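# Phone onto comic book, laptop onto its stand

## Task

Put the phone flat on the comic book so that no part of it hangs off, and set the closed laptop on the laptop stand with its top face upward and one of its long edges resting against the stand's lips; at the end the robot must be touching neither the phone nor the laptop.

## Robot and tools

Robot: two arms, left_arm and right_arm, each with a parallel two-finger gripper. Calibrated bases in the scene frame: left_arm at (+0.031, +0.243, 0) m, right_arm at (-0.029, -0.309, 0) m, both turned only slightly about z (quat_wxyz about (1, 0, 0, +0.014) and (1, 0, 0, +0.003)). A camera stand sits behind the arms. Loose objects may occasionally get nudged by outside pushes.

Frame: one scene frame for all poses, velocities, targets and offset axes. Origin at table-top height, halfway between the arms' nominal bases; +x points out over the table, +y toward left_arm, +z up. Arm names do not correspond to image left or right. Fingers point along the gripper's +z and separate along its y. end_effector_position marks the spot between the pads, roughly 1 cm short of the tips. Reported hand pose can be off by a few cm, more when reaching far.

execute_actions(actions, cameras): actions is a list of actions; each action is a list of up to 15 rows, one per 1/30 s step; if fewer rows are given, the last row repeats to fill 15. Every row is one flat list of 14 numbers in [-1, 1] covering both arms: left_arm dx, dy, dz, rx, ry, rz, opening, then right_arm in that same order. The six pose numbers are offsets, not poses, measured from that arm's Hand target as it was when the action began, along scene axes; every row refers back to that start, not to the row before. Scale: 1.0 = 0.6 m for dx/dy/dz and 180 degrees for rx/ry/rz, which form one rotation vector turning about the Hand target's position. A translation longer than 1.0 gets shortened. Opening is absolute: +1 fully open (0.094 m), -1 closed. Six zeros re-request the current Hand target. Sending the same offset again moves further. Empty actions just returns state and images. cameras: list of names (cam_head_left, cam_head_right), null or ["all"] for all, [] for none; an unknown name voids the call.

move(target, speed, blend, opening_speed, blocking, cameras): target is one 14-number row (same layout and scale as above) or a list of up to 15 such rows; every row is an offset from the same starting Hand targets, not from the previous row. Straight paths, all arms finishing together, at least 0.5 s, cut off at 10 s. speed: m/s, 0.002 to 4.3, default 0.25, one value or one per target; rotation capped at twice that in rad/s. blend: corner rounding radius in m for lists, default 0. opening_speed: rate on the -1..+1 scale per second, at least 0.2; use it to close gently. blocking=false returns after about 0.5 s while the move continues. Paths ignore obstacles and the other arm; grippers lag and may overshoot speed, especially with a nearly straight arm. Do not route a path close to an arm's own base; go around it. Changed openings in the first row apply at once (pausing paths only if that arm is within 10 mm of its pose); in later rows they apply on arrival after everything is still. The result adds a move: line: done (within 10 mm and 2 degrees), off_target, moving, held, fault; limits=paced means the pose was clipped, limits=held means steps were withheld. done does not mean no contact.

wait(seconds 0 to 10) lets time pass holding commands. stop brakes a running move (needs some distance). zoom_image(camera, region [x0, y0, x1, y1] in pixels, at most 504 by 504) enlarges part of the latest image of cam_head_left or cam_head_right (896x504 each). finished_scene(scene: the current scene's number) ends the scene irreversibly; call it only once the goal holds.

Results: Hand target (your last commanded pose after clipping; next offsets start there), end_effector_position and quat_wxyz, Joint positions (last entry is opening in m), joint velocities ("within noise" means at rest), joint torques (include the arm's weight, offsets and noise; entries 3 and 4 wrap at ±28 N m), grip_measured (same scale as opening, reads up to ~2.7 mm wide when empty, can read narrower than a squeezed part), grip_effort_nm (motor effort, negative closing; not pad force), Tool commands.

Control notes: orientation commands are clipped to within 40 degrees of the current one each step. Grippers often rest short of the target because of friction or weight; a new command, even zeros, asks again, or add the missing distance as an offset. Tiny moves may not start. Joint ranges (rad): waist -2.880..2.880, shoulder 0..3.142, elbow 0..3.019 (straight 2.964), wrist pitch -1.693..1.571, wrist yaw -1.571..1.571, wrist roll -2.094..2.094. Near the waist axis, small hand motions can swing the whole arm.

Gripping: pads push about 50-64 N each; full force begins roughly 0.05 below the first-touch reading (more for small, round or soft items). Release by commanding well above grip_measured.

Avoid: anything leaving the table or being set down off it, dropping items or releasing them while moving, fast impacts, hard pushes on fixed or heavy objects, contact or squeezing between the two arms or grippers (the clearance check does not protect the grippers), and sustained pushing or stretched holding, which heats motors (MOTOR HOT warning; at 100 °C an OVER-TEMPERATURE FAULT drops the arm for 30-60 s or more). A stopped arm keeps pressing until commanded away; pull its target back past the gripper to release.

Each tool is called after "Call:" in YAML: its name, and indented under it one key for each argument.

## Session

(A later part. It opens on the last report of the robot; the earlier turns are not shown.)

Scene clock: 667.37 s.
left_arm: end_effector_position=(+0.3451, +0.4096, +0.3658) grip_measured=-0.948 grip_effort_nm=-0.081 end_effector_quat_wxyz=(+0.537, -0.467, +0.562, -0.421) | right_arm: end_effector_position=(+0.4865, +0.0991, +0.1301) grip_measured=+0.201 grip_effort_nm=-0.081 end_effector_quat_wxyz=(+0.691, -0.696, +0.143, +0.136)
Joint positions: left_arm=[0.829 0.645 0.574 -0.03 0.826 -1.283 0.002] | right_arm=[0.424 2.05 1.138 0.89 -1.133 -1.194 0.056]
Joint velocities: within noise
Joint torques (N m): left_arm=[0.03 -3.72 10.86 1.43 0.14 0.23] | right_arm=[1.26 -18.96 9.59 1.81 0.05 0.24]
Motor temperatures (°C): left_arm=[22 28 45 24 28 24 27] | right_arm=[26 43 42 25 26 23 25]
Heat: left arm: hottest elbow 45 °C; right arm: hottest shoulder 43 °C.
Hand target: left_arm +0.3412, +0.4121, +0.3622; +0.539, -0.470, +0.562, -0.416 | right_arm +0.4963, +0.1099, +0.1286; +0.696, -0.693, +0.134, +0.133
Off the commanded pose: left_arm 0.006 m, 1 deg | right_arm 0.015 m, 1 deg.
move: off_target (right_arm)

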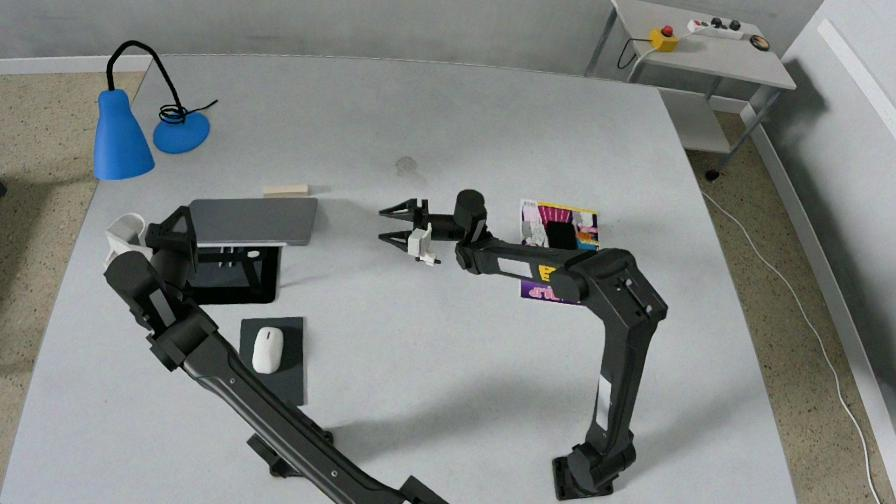

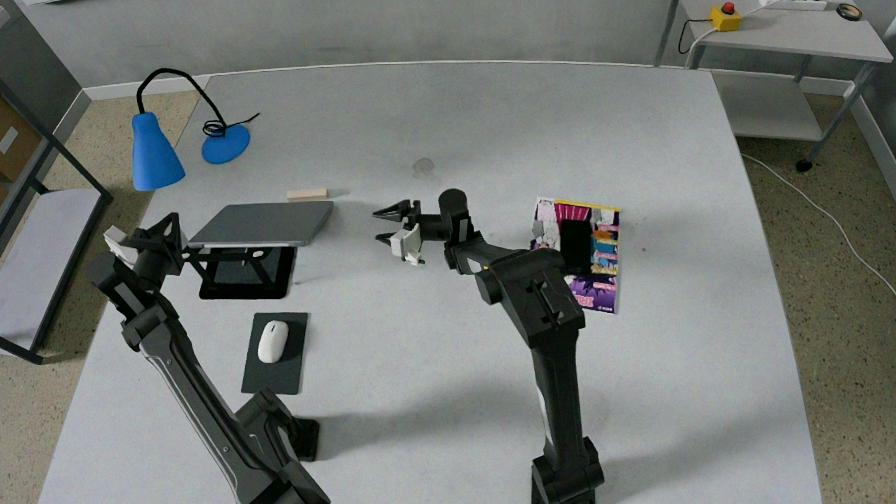

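Call:
move:
  target: [0,0,0,0,0,0,-0.95,0,0.21,0,0,0,0,0.2]
  speed: 0.15

Call:
zoom_image:
  camera: "cam_head_left"
  region: [260, 180, 360, 270]

Call:
zoom_image:
  camera: "cam_head_right"
  region: [270, 180, 370, 270]

Scene clock: 673.83 s.
left_arm: end_effector_position=(+0.3451, +0.4096, +0.3658) grip_measured=-0.948 grip_effort_nm=-0.085 end_effector_quat_wxyz=(+0.537, -0.467, +0.562, -0.421) | right_arm: end_effector_position=(+0.4867, +0.2237, +0.1368) grip_measured=+0.201 grip_effort_nm=-0.081 end_effector_quat_wxyz=(+0.697, -0.693, +0.133, +0.129)
Joint positions: left_arm=[0.829 0.645 0.574 -0.03 0.826 -1.283 0.002] | right_arm=[0.605 2.153 1.354 0.805 -0.955 -1.193 0.056]
Joint velocities: within noise
Joint torques (N m): left_arm=[-0.62 -4.25 10.91 1.25 0.11 0.2] | right_arm=[0.97 -21.48 11.02 0.95 0.07 0.27]
Motor temperatures (°C): left_arm=[22 27 45 24 28 24 27] | right_arm=[26 44 43 25 25 23 25]
Heat: left arm: hottest elbow 45 °C; right arm: hottest shoulder 44 °C.
Hand target: left_arm +0.3412, +0.4121, +0.3622; +0.539, -0.470, +0.562, -0.416 | right_arm +0.4963, +0.2358, +0.1285; +0.696, -0.693, +0.134, +0.133
Off the commanded pose: left_arm 0.006 m, 1 deg | right_arm 0.018 m, 0 deg.
move: off_target (right_arm)

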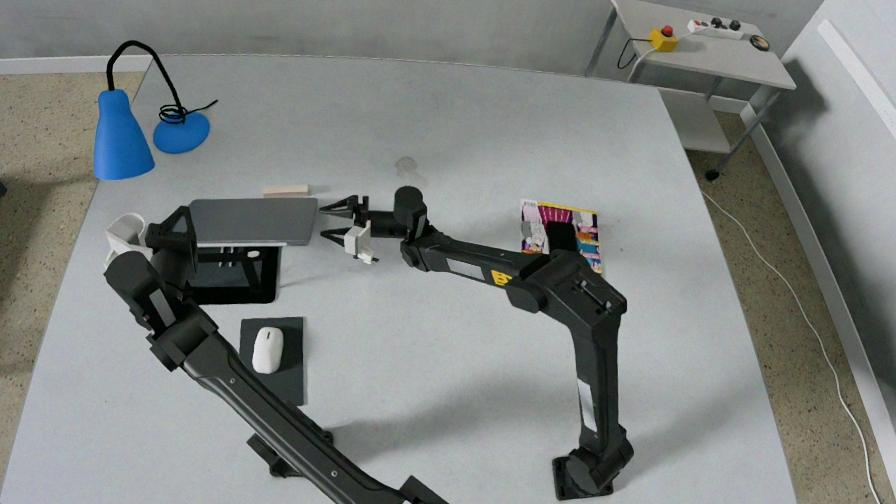

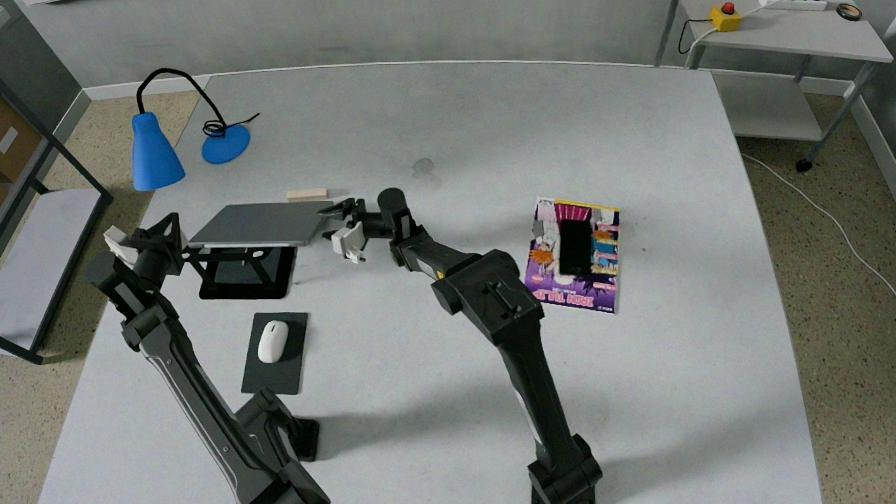

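Scaled by 5.040.

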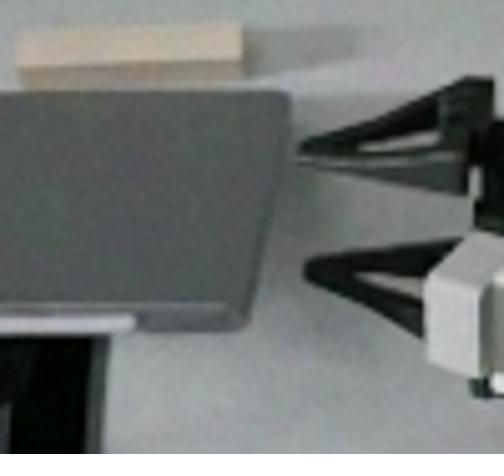

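Scaled by 5.040.

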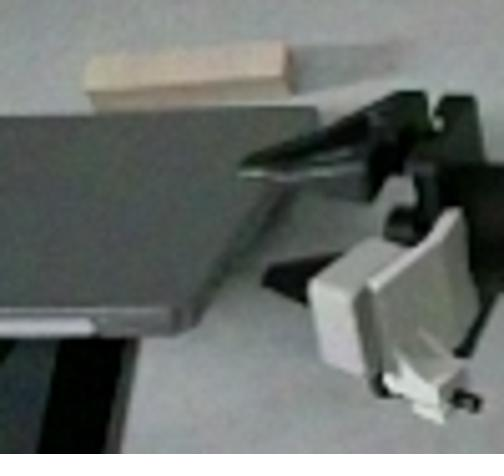

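Call:
move:
  target: [0,0,0,0,0,0,-0.95,0.0,0.0,-0.05,0,0,0,0.2]
  speed: 0.1

Call:
zoom_image:
  camera: "cam_head_left"
  region: [260, 180, 360, 270]

Call:
zoom_image:
  camera: "cam_head_right"
  region: [270, 180, 370, 270]

Scene clock: 679.83 s.
left_arm: end_effector_position=(+0.3451, +0.4096, +0.3658) grip_measured=-0.948 grip_effort_nm=-0.085 end_effector_quat_wxyz=(+0.537, -0.467, +0.562, -0.421) | right_arm: end_effector_position=(+0.4880, +0.2246, +0.0985) grip_measured=+0.201 grip_effort_nm=-0.081 end_effector_quat_wxyz=(+0.688, -0.698, +0.144, +0.137)
Joint positions: left_arm=[0.829 0.645 0.574 -0.03 0.826 -1.283 0.002] | right_arm=[0.605 2.218 1.363 0.828 -0.955 -1.193 0.056]
Joint velocities: within noise
Joint torques (N m): left_arm=[-0.62 -3.43 10.86 1.55 0.08 0.14] | right_arm=[1.03 -22.65 10.3 1.92 0.05 0.26]
Motor temperatures (°C): left_arm=[22 27 44 24 28 24 27] | right_arm=[26 45 44 25 25 23 25]
Heat: left arm: hottest elbow 44 °C; right arm: hottest shoulder 45 °C.
Hand target: left_arm +0.3412, +0.4121, +0.3622; +0.539, -0.470, +0.562, -0.416 | right_arm +0.4963, +0.2358, +0.0985; +0.696, -0.693, +0.134, +0.133
Off the commanded pose: left_arm 0.006 m, 1 deg | right_arm 0.014 m, 2 deg.
move: off_target (right_arm)

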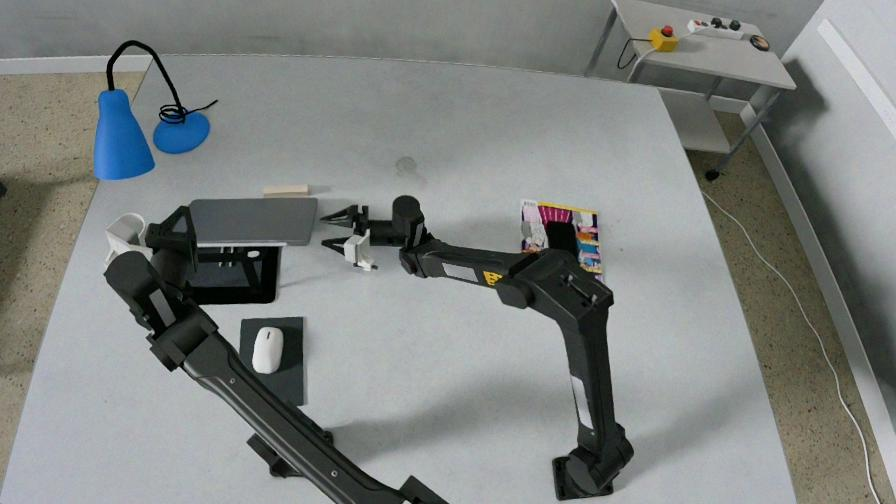

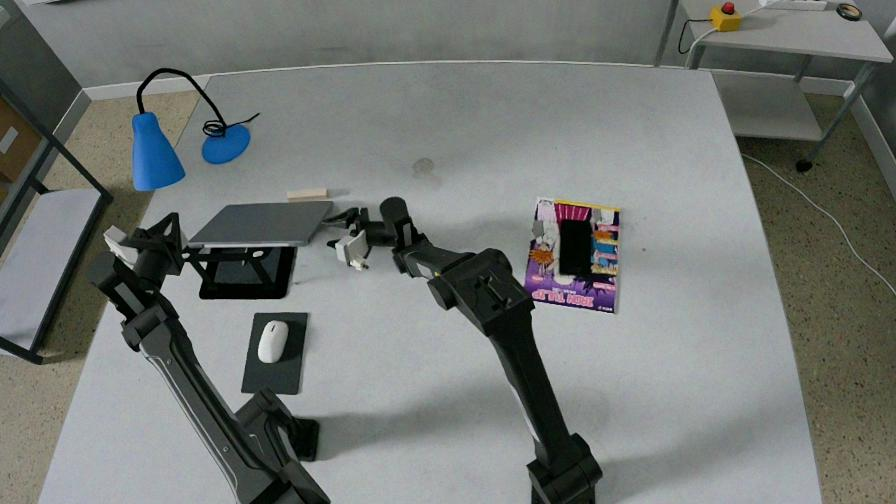

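Scaled by 5.040.

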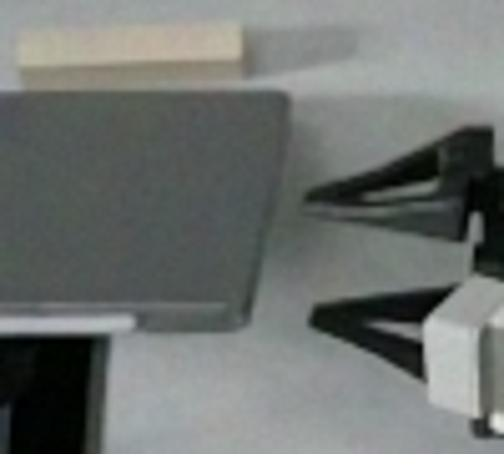

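Scaled by 5.040.

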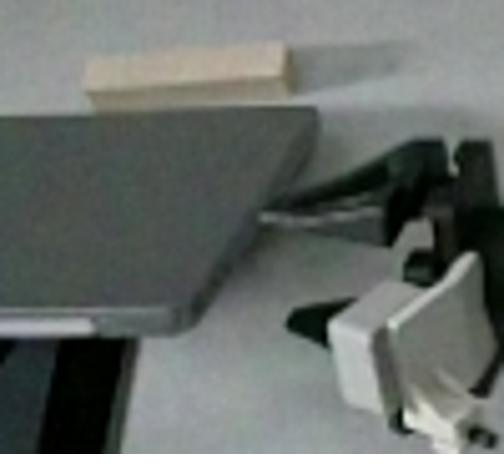

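Call:
move:
  target: [0,0,0,0,0,0,-0.95,0.0,0.1,0.0,0,0,0,0.2]
  speed: 0.08

Call:
zoom_image:
  camera: "cam_head_left"
  region: [260, 180, 360, 270]

Call:
zoom_image:
  camera: "cam_head_right"
  region: [270, 180, 370, 270]

Scene clock: 686.70 s.
left_arm: end_effector_position=(+0.3450, +0.4098, +0.3658) grip_measured=-0.948 grip_effort_nm=-0.081 end_effector_quat_wxyz=(+0.537, -0.467, +0.562, -0.421) | right_arm: end_effector_position=(+0.4901, +0.2824, +0.1087) grip_measured=+0.201 grip_effort_nm=-0.085 end_effector_quat_wxyz=(+0.697, -0.693, +0.134, +0.128)
Joint positions: left_arm=[0.829 0.645 0.574 -0.03 0.826 -1.283 0.002] | right_arm=[0.675 2.274 1.497 0.784 -0.882 -1.193 0.056]
Joint velocities: within noise
Joint torques (N m): left_arm=[0.09 -3.37 10.85 1.46 0.11 0.13] | right_arm=[1.08 -23.36 11.06 0.99 0.07 0.27]
Motor temperatures (°C): left_arm=[22 27 44 24 28 24 27] | right_arm=[26 46 44 25 25 23 25]
Heat: left arm: hottest elbow 44 °C; right arm: hottest shoulder 46 °C.
Hand target: left_arm +0.3411, +0.4122, +0.3622; +0.539, -0.470, +0.562, -0.416 | right_arm +0.4962, +0.2960, +0.0985; +0.696, -0.693, +0.134, +0.133
Off the commanded pose: left_arm 0.006 m, 1 deg | right_arm 0.018 m, 1 deg.
move: off_target (right_arm)

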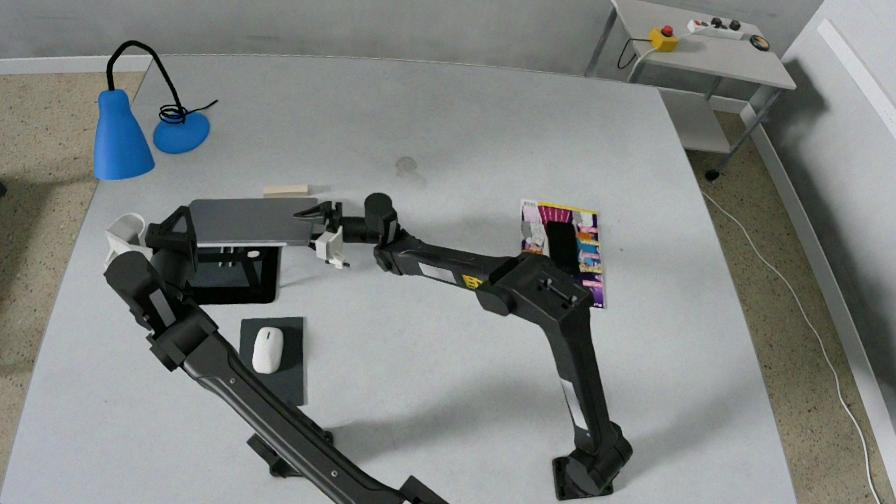

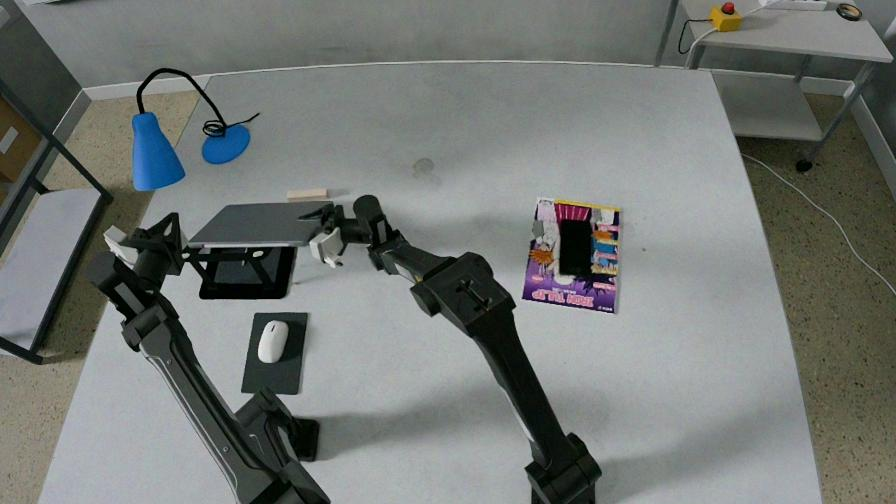

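Scaled by 5.040.

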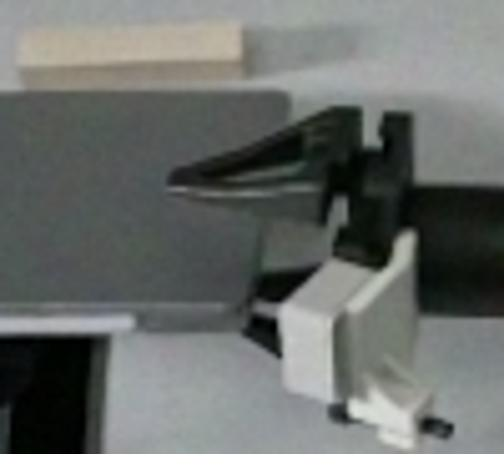

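Scaled by 5.040.

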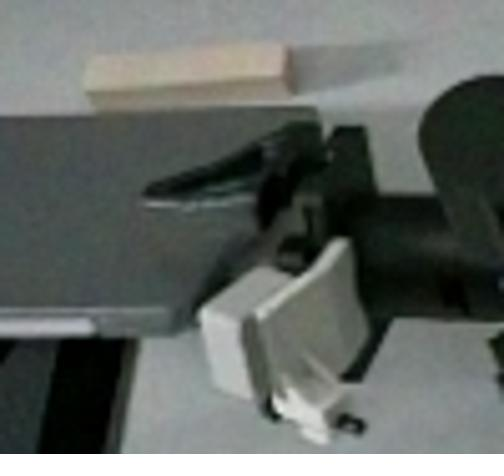

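Inserted well. Close.

Call:
move:
  target: [0,0,0,0,0,0,-0.95,0.0,0.0,0.0,0,0,0,-0.9]
  opening_speed: 0.5

Call:
move:
  target: [0,0,0,0,0,0,-0.95,0.0,0.07,0.1,0,0,0,-0.9]
  speed: 0.08

Call:
zoom_image:
  camera: "cam_head_left"
  region: [150, 170, 350, 290]

Call:
zoom_image:
  camera: "cam_head_right"
  region: [160, 170, 360, 290]

Scene clock: 691.07 s.
left_arm: end_effector_position=(+0.3450, +0.4098, +0.3658) grip_measured=-0.948 grip_effort_nm=-0.085 end_effector_quat_wxyz=(+0.537, -0.467, +0.562, -0.421) | right_arm: end_effector_position=(+0.4901, +0.2823, +0.1050) grip_measured=-0.653 grip_effort_nm=-1.033 end_effector_quat_wxyz=(+0.691, -0.691, +0.153, +0.147)
Joint positions: left_arm=[0.829 0.645 0.574 -0.03 0.826 -1.283 0.002] | right_arm=[0.675 2.277 1.497 0.777 -0.882 -1.146 0.016]
Joint velocities: within noise
Joint torques (N m): left_arm=[-0.91 -3.37 10.93 1.44 0.11 0.15] | right_arm=[1.14 -23.53 11.15 1.25 0.08 -0.15]
Motor temperatures (°C): left_arm=[22 27 44 24 28 24 27] | right_arm=[26 46 45 25 25 23 25]
Heat: left arm: hottest elbow 44 °C; right arm: hottest shoulder 46 °C.
Hand target: left_arm +0.3411, +0.4122, +0.3622; +0.539, -0.470, +0.562, -0.416 | right_arm +0.4963, +0.2958, +0.0985; +0.696, -0.693, +0.134, +0.133
Off the commanded pose: left_arm 0.006 m, 1 deg | right_arm 0.016 m, 3 deg.
move: off_target (right_arm)

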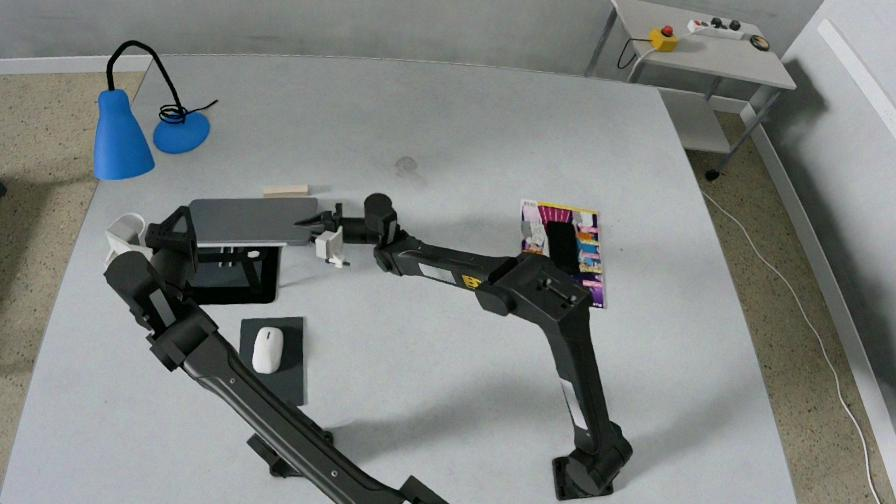

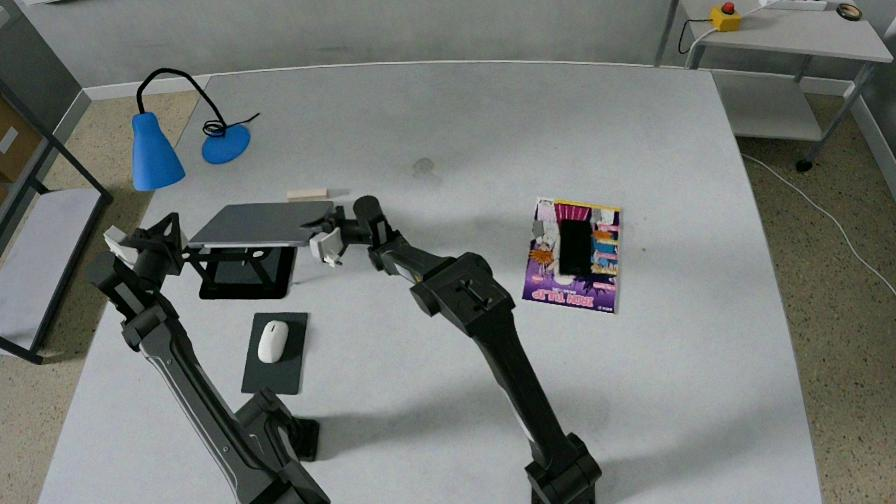

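Scene clock: 692.57 s.
left_arm: end_effector_position=(+0.3450, +0.4098, +0.3658) grip_measured=-0.948 grip_effort_nm=-0.076 end_effector_quat_wxyz=(+0.537, -0.467, +0.562, -0.421) | right_arm: end_effector_position=(+0.4975, +0.2978, +0.1068) grip_measured=-0.662 grip_effort_nm=-1.038 end_effector_quat_wxyz=(+0.672, -0.704, +0.174, +0.149)
Joint positions: left_arm=[0.829 0.645 0.574 -0.03 0.826 -1.283 0.002] | right_arm=[0.688 2.275 1.551 0.646 -0.853 -1.17 0.016]
Joint velocities: within noise
Joint torques (N m): left_arm=[-0.73 -4.25 10.73 1.47 0.12 0.17] | right_arm=[3.31 -28.86 13.87 0.98 0.58 0.11]
Motor temperatures (°C): left_arm=[22 27 43 24 28 24 27] | right_arm=[26 46 45 25 25 23 25]
Heat: left arm: hottest elbow 43 °C; right arm: hottest shoulder 46 °C.
Hand target: left_arm +0.3411, +0.4122, +0.3622; +0.539, -0.470, +0.562, -0.416 | right_arm +0.4964, +0.3378, +0.1585; +0.696, -0.693, +0.134, +0.133
Off the commanded pose: left_arm 0.006 m, 1 deg | right_arm 0.065 m, 6 deg.
move: off_target (right_arm)

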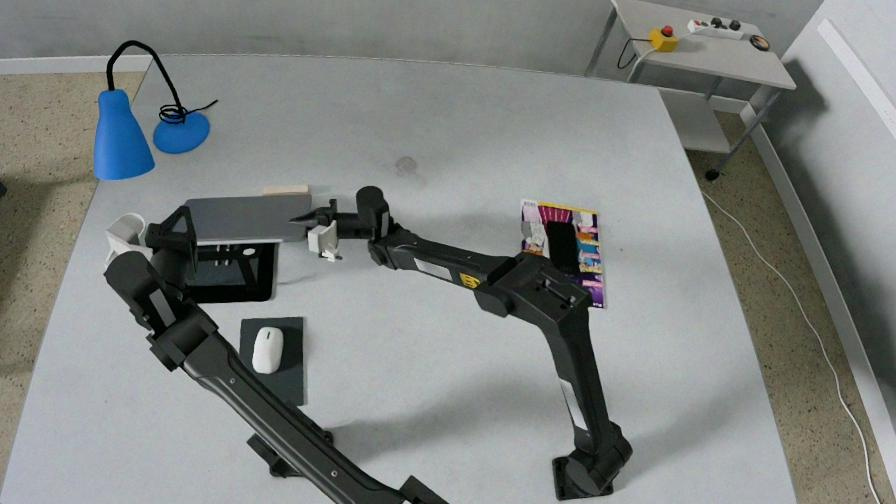

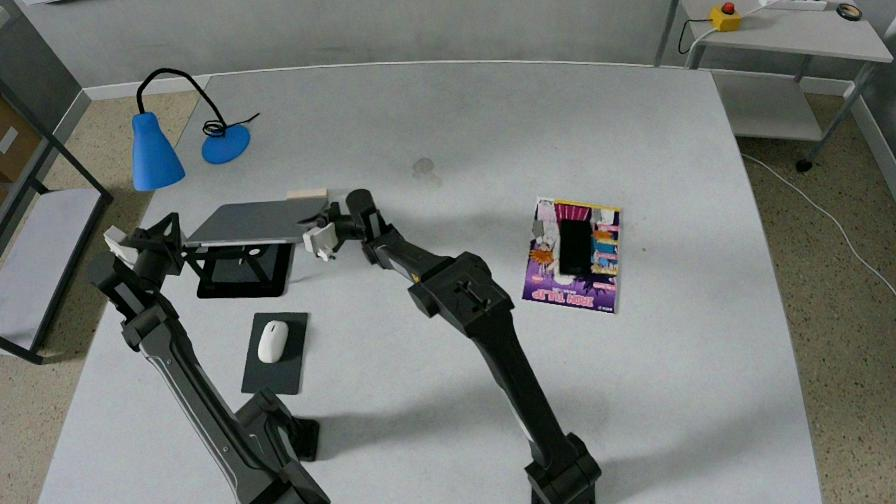

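Scaled by 2.520.

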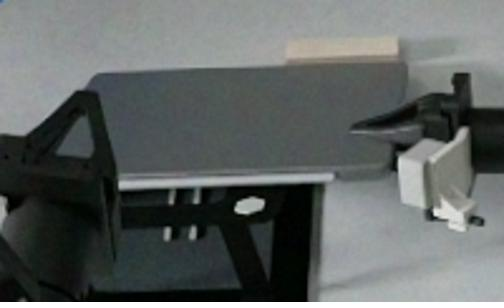

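Scaled by 2.520.

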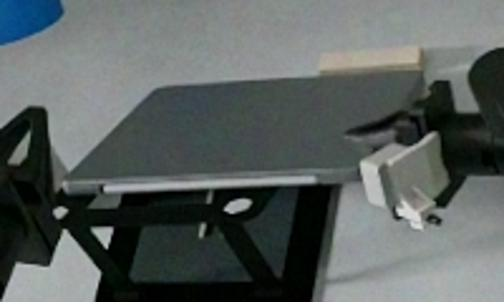

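Call:
move:
  target:
    - [0,0,0,0,0,0,-0.95,0.0,0.0,0.05,0,0,0,-0.95]
    - [0,0,0,0,0,0,-0.95,0.0,0.09,0.05,0,0,0,-0.95]
  speed: 0.1

Call:
zoom_image:
  camera: "cam_head_left"
  region: [150, 170, 350, 290]

Call:
zoom_image:
  camera: "cam_head_right"
  region: [160, 170, 360, 290]

Scene clock: 699.67 s.
left_arm: end_effector_position=(+0.3450, +0.4098, +0.3658) grip_measured=-0.948 grip_effort_nm=-0.081 end_effector_quat_wxyz=(+0.537, -0.467, +0.562, -0.421) | right_arm: end_effector_position=(+0.4937, +0.3470, +0.1274) grip_measured=-0.663 grip_effort_nm=-1.033 end_effector_quat_wxyz=(+0.661, -0.714, +0.181, +0.144)
Joint positions: left_arm=[0.829 0.645 0.574 -0.03 0.826 -1.283 0.002] | right_arm=[0.747 2.288 1.672 0.496 -0.781 -1.192 0.016]
Joint velocities: within noise
Joint torques (N m): left_arm=[0.26 -3.49 10.93 1.62 0.11 0.11] | right_arm=[3.02 -28.34 16.73 1.81 -0.07 0.29]
Motor temperatures (°C): left_arm=[22 27 43 24 28 24 27] | right_arm=[26 46 48 25 25 23 25]
Heat: left arm: hottest elbow 43 °C; right arm: hottest elbow 48 °C.
Hand target: left_arm +0.3411, +0.4122, +0.3622; +0.539, -0.470, +0.562, -0.416 | right_arm +0.4963, +0.3918, +0.1885; +0.696, -0.693, +0.134, +0.133
Off the commanded pose: left_arm 0.006 m, 1 deg | right_arm 0.076 m, 7 deg.
move: off_target (right_arm)

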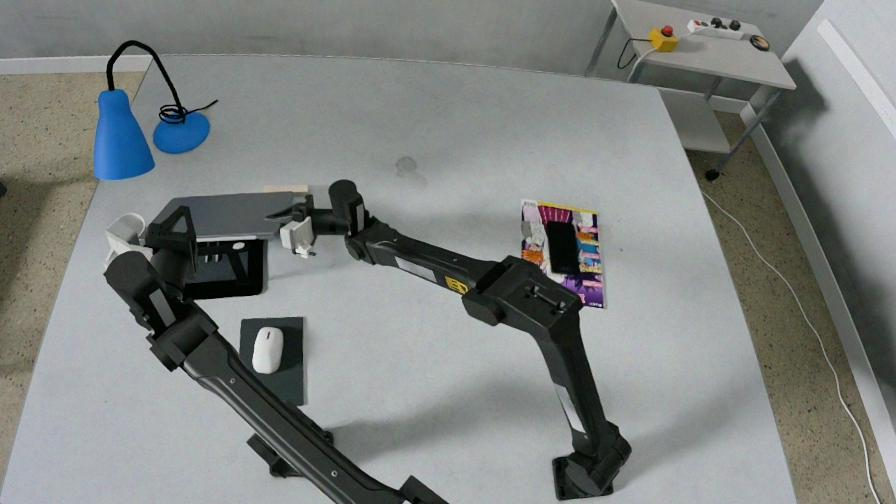

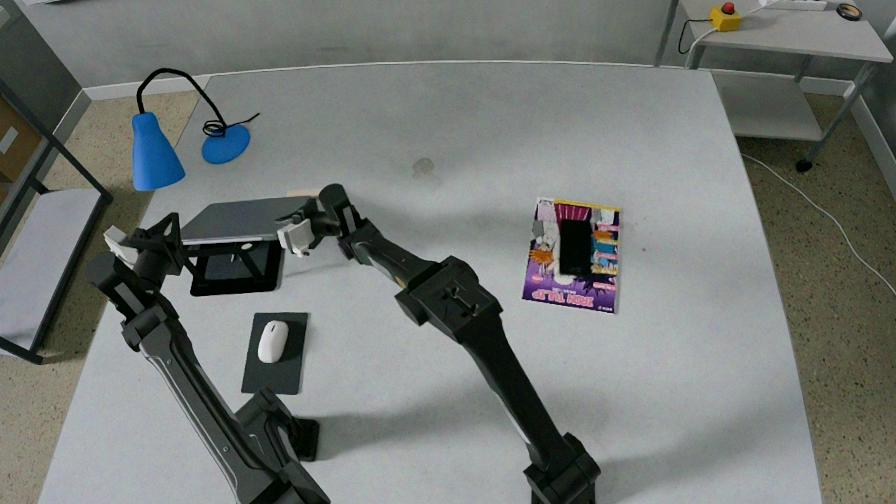

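Scaled by 2.520.

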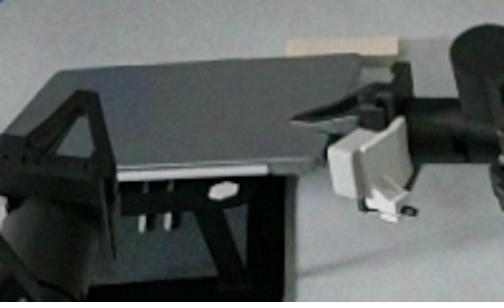

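Scaled by 2.520.

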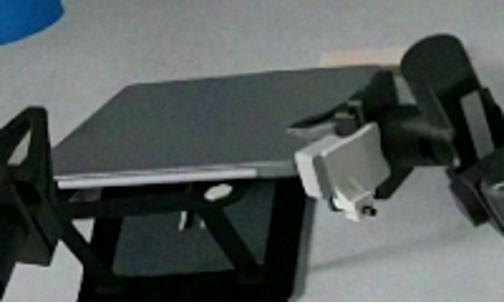

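Call:
move:
  target: [0,0,0,0,0,0,-0.95,0.0,-0.05,-0.14,0,0,0,-0.95]
  speed: 0.1

Call:
move:
  target: [-0.1,-0.12,0,0,0,0,-0.95,0.0,0.0,0,0,0,0,0.2]
  opening_speed: 1

Call:
zoom_image:
  camera: "cam_head_left"
  region: [110, 170, 330, 310]

Call:
zoom_image:
  camera: "cam_head_right"
  region: [130, 170, 350, 310]

Scene clock: 707.80 s.
left_arm: end_effector_position=(+0.3450, +0.4098, +0.3658) grip_measured=-0.948 grip_effort_nm=-0.081 end_effector_quat_wxyz=(+0.537, -0.467, +0.562, -0.421) | right_arm: end_effector_position=(+0.4943, +0.3463, +0.1131) grip_measured=-0.663 grip_effort_nm=-1.033 end_effector_quat_wxyz=(+0.682, -0.697, +0.167, +0.146)
Joint positions: left_arm=[0.829 0.645 0.574 -0.03 0.826 -1.283 0.002] | right_arm=[0.744 2.337 1.672 0.626 -0.797 -1.151 0.016]
Joint velocities: within noise
Joint torques (N m): left_arm=[-0.03 -3.72 10.93 1.46 0.12 0.18] | right_arm=[1.26 -23.77 12.21 2.65 -0.37 -0.12]
Motor temperatures (°C): left_arm=[22 27 43 24 28 24 27] | right_arm=[26 49 48 25 25 23 26]
Heat: left arm: hottest elbow 43 °C; right arm: hottest shoulder 49 °C.
Hand target: left_arm +0.3411, +0.4122, +0.3622; +0.539, -0.470, +0.562, -0.416 | right_arm +0.4961, +0.3619, +0.1045; +0.696, -0.693, +0.134, +0.133
Off the commanded pose: left_arm 0.006 m, 1 deg | right_arm 0.018 m, 4 deg.
move: off_target (right_arm)

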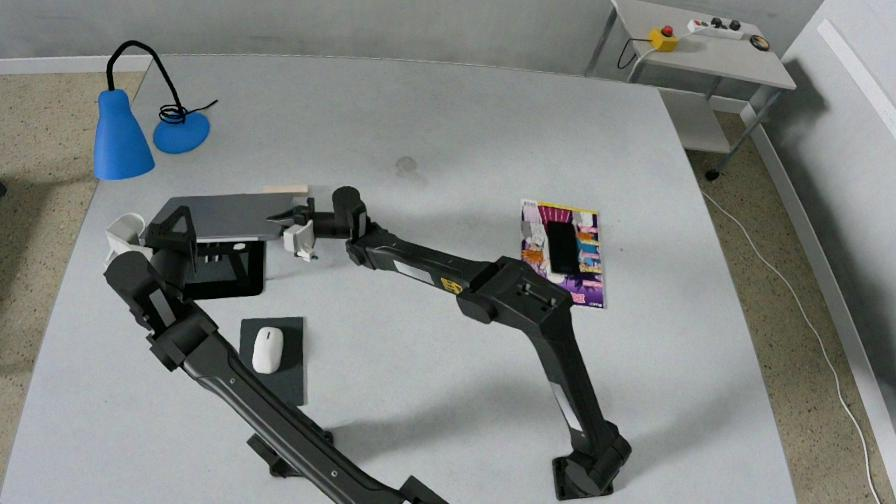

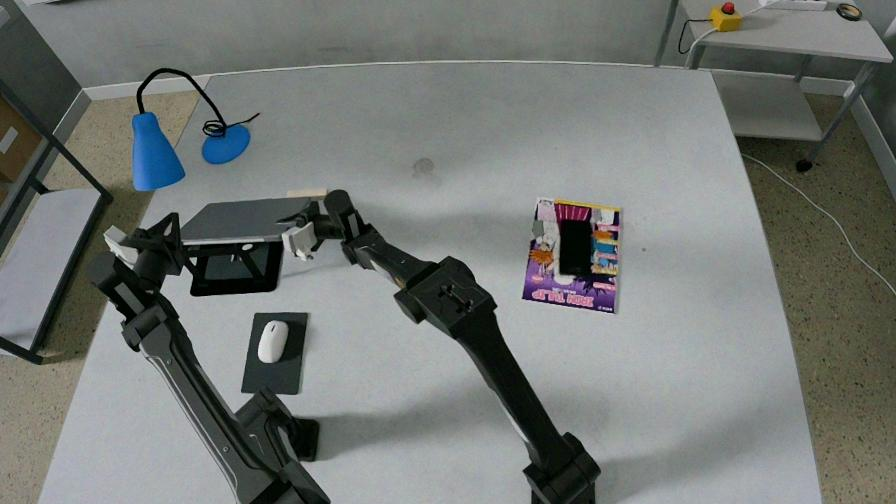

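Scene clock: 709.37 s.
left_arm: end_effector_position=(+0.2833, +0.3388, +0.3662) grip_measured=-0.948 grip_effort_nm=-0.081 end_effector_quat_wxyz=(+0.538, -0.468, +0.562, -0.420) | right_arm: end_effector_position=(+0.4929, +0.3470, +0.1082) grip_measured=+0.198 grip_effort_nm=0.066 end_effector_quat_wxyz=(+0.687, -0.698, +0.150, +0.138)
Joint positions: left_arm=[0.829 0.27 0.505 -0.336 0.823 -1.283 0.002] | right_arm=[0.744 2.35 1.675 0.648 -0.807 -1.18 0.056]
Joint velocities: within noise
Joint torques (N m): left_arm=[-0.73 -0.09 10.59 1.31 0.1 0.18] | right_arm=[1.26 -24.76 12.1 1.99 -0.09 0.14]
Motor temperatures (°C): left_arm=[22 27 43 24 28 24 27] | right_arm=[26 48 49 25 25 23 26]
Heat: left arm: hottest elbow 43 °C; right arm: hottest elbow 49 °C.
Hand target: left_arm +0.2811, +0.3401, +0.3623; +0.539, -0.470, +0.562, -0.416 | right_arm +0.4963, +0.3619, +0.1047; +0.696, -0.693, +0.134, +0.133
Off the commanded pose: left_arm 0.005 m, 1 deg | right_arm 0.016 m, 2 deg.
move: off_target (right_arm)

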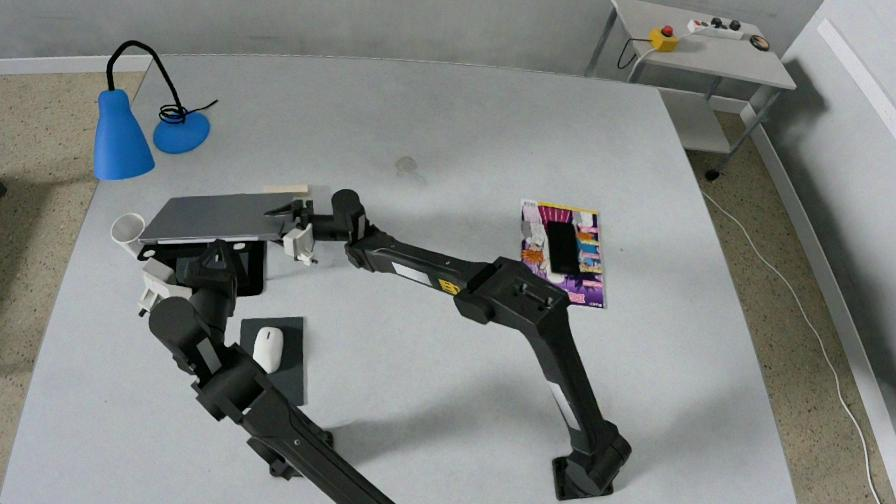

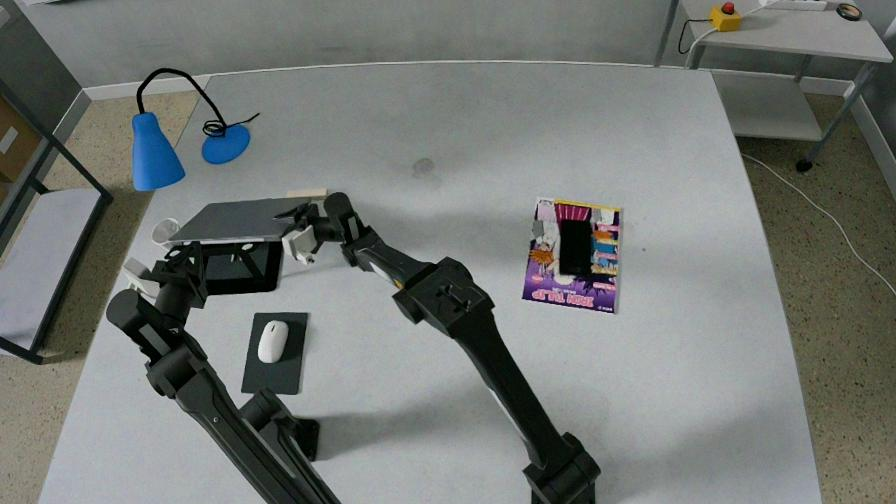

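Scaled by 2.291.

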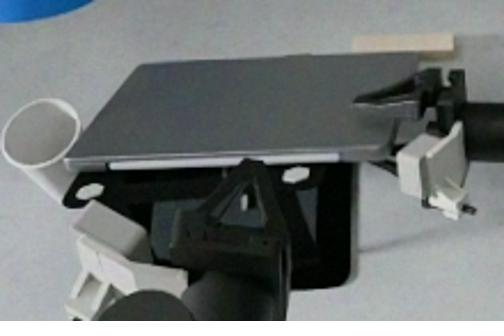

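Scaled by 2.291.

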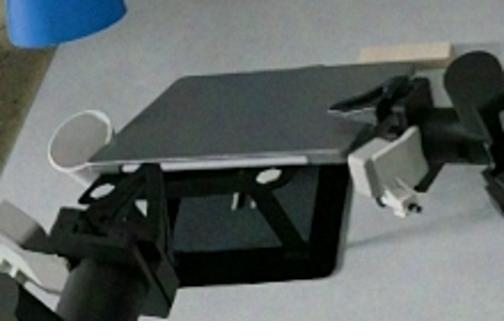

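Call:
zoom_image:
  camera: "cam_head_left"
  region: [150, 180, 310, 260]

Call:
zoom_image:
  camera: "cam_head_right"
  region: [160, 180, 320, 260]

Scaled by 3.150.

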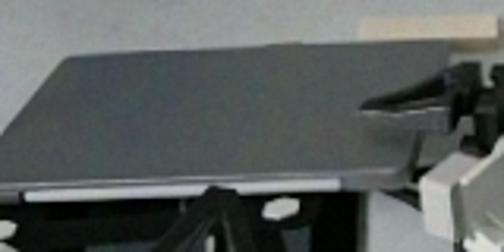

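Scaled by 3.150.

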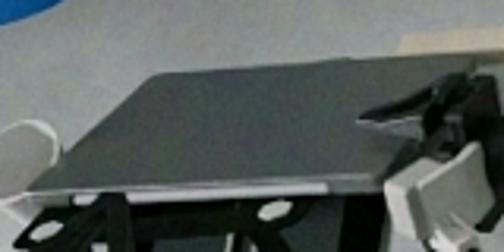

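Call:
move:
  target: [0.0,0,0,0,0,0,-0.95,0.0,0.0,0,0,0,0,-0.9]
  opening_speed: 0.7

Call:
move:
  target: [0,0,0,0,0,0,-0.95,0.06,-0.02,-0.05,0,0,0,-0.9]
  speed: 0.06

Call:
zoom_image:
  camera: "cam_head_left"
  region: [150, 180, 310, 260]

Call:
zoom_image:
  camera: "cam_head_right"
  region: [160, 180, 320, 260]

Scene clock: 719.27 s.
left_arm: end_effector_position=(+0.2833, +0.3388, +0.3662) grip_measured=-0.948 grip_effort_nm=-0.081 end_effector_quat_wxyz=(+0.538, -0.468, +0.562, -0.420) | right_arm: end_effector_position=(+0.4942, +0.3485, +0.1136) grip_measured=-0.651 grip_effort_nm=-1.023 end_effector_quat_wxyz=(+0.688, -0.692, +0.158, +0.148)
Joint positions: left_arm=[0.829 0.27 0.505 -0.336 0.823 -1.283 0.002] | right_arm=[0.744 2.35 1.685 0.653 -0.809 -1.143 0.016]
Joint velocities: within noise
Joint torques (N m): left_arm=[-1.03 0.21 10.65 1.43 0.14 0.17] | right_arm=[1.26 -25 11.56 1.88 -0.01 -0.18]
Motor temperatures (°C): left_arm=[22 27 43 24 28 24 27] | right_arm=[26 47 51 25 25 23 25]
Heat: left arm: hottest elbow 43 °C; right arm: hottest elbow 51 °C.
Hand target: left_arm +0.2811, +0.3401, +0.3623; +0.539, -0.470, +0.562, -0.416 | right_arm +0.4962, +0.3618, +0.1045; +0.696, -0.693, +0.134, +0.133
Off the commanded pose: left_arm 0.005 m, 1 deg | right_arm 0.016 m, 3 deg.
move: off_target (right_arm)

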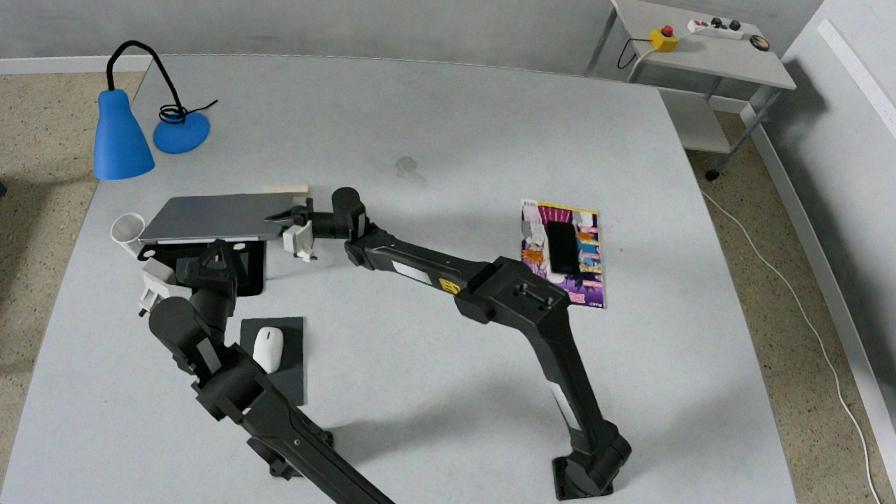

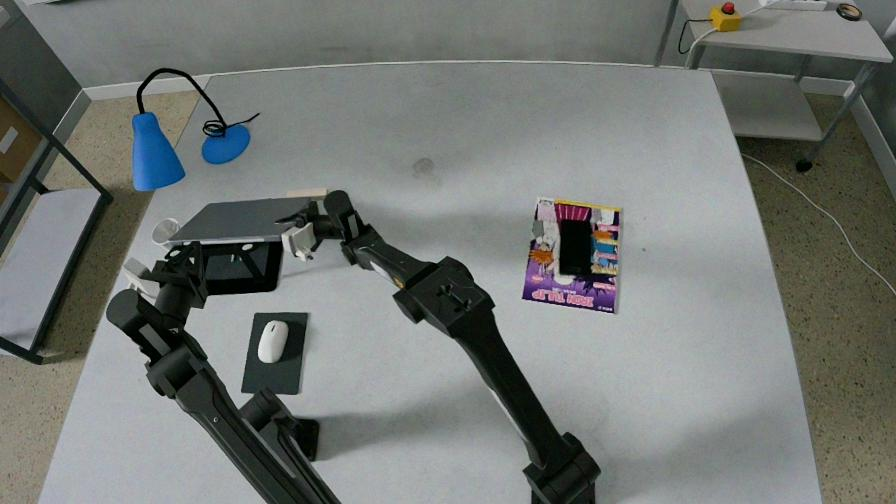

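Scene clock: 720.57 s.
left_arm: end_effector_position=(+0.2833, +0.3388, +0.3662) grip_measured=-0.948 grip_effort_nm=-0.081 end_effector_quat_wxyz=(+0.538, -0.468, +0.562, -0.420) | right_arm: end_effector_position=(+0.5092, +0.3479, +0.1060) grip_measured=-0.653 grip_effort_nm=-1.043 end_effector_quat_wxyz=(+0.690, -0.691, +0.142, +0.162)
Joint positions: left_arm=[0.829 0.27 0.505 -0.336 0.823 -1.283 0.002] | right_arm=[0.723 2.404 1.758 0.653 -0.871 -1.132 0.016]
Joint velocities: within noise
Joint torques (N m): left_arm=[-0.32 0.67 10.61 1.51 0.15 0.12] | right_arm=[-0.5 -23.94 12.25 1.91 0.63 -0.28]
Motor temperatures (°C): left_arm=[22 27 43 24 28 24 27] | right_arm=[26 47 51 25 25 23 25]
Heat: left arm: hottest elbow 43 °C; right arm: hottest elbow 51 °C.
Hand target: left_arm +0.2811, +0.3401, +0.3623; +0.539, -0.470, +0.562, -0.416 | right_arm +0.5322, +0.3499, +0.0746; +0.696, -0.693, +0.134, +0.133
Off the commanded pose: left_arm 0.005 m, 1 deg | right_arm 0.039 m, 4 deg.
move: off_target (right_arm)

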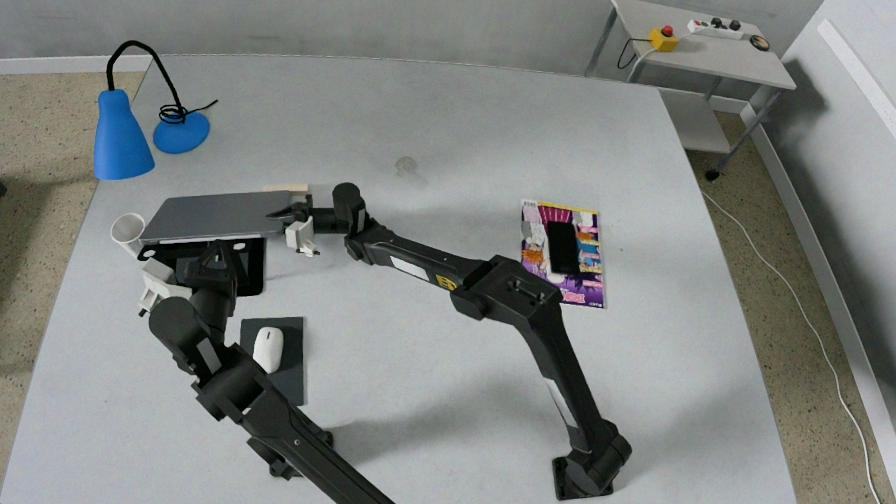

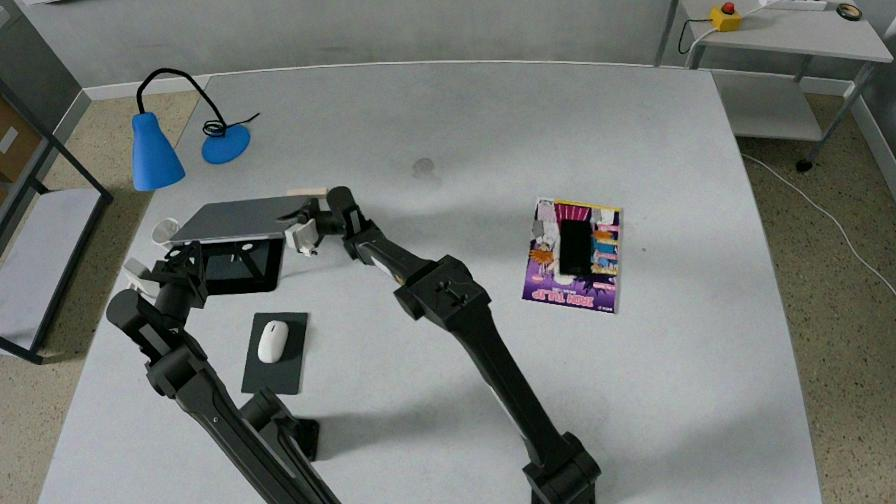

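Scaled by 3.150.

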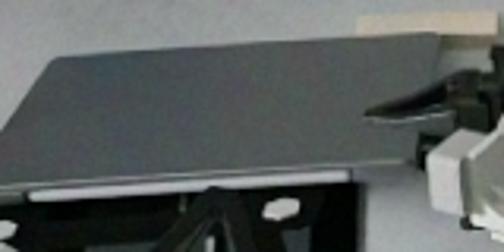

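Scaled by 3.150.

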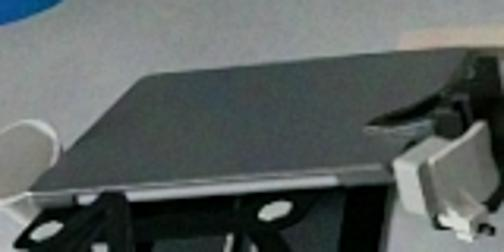

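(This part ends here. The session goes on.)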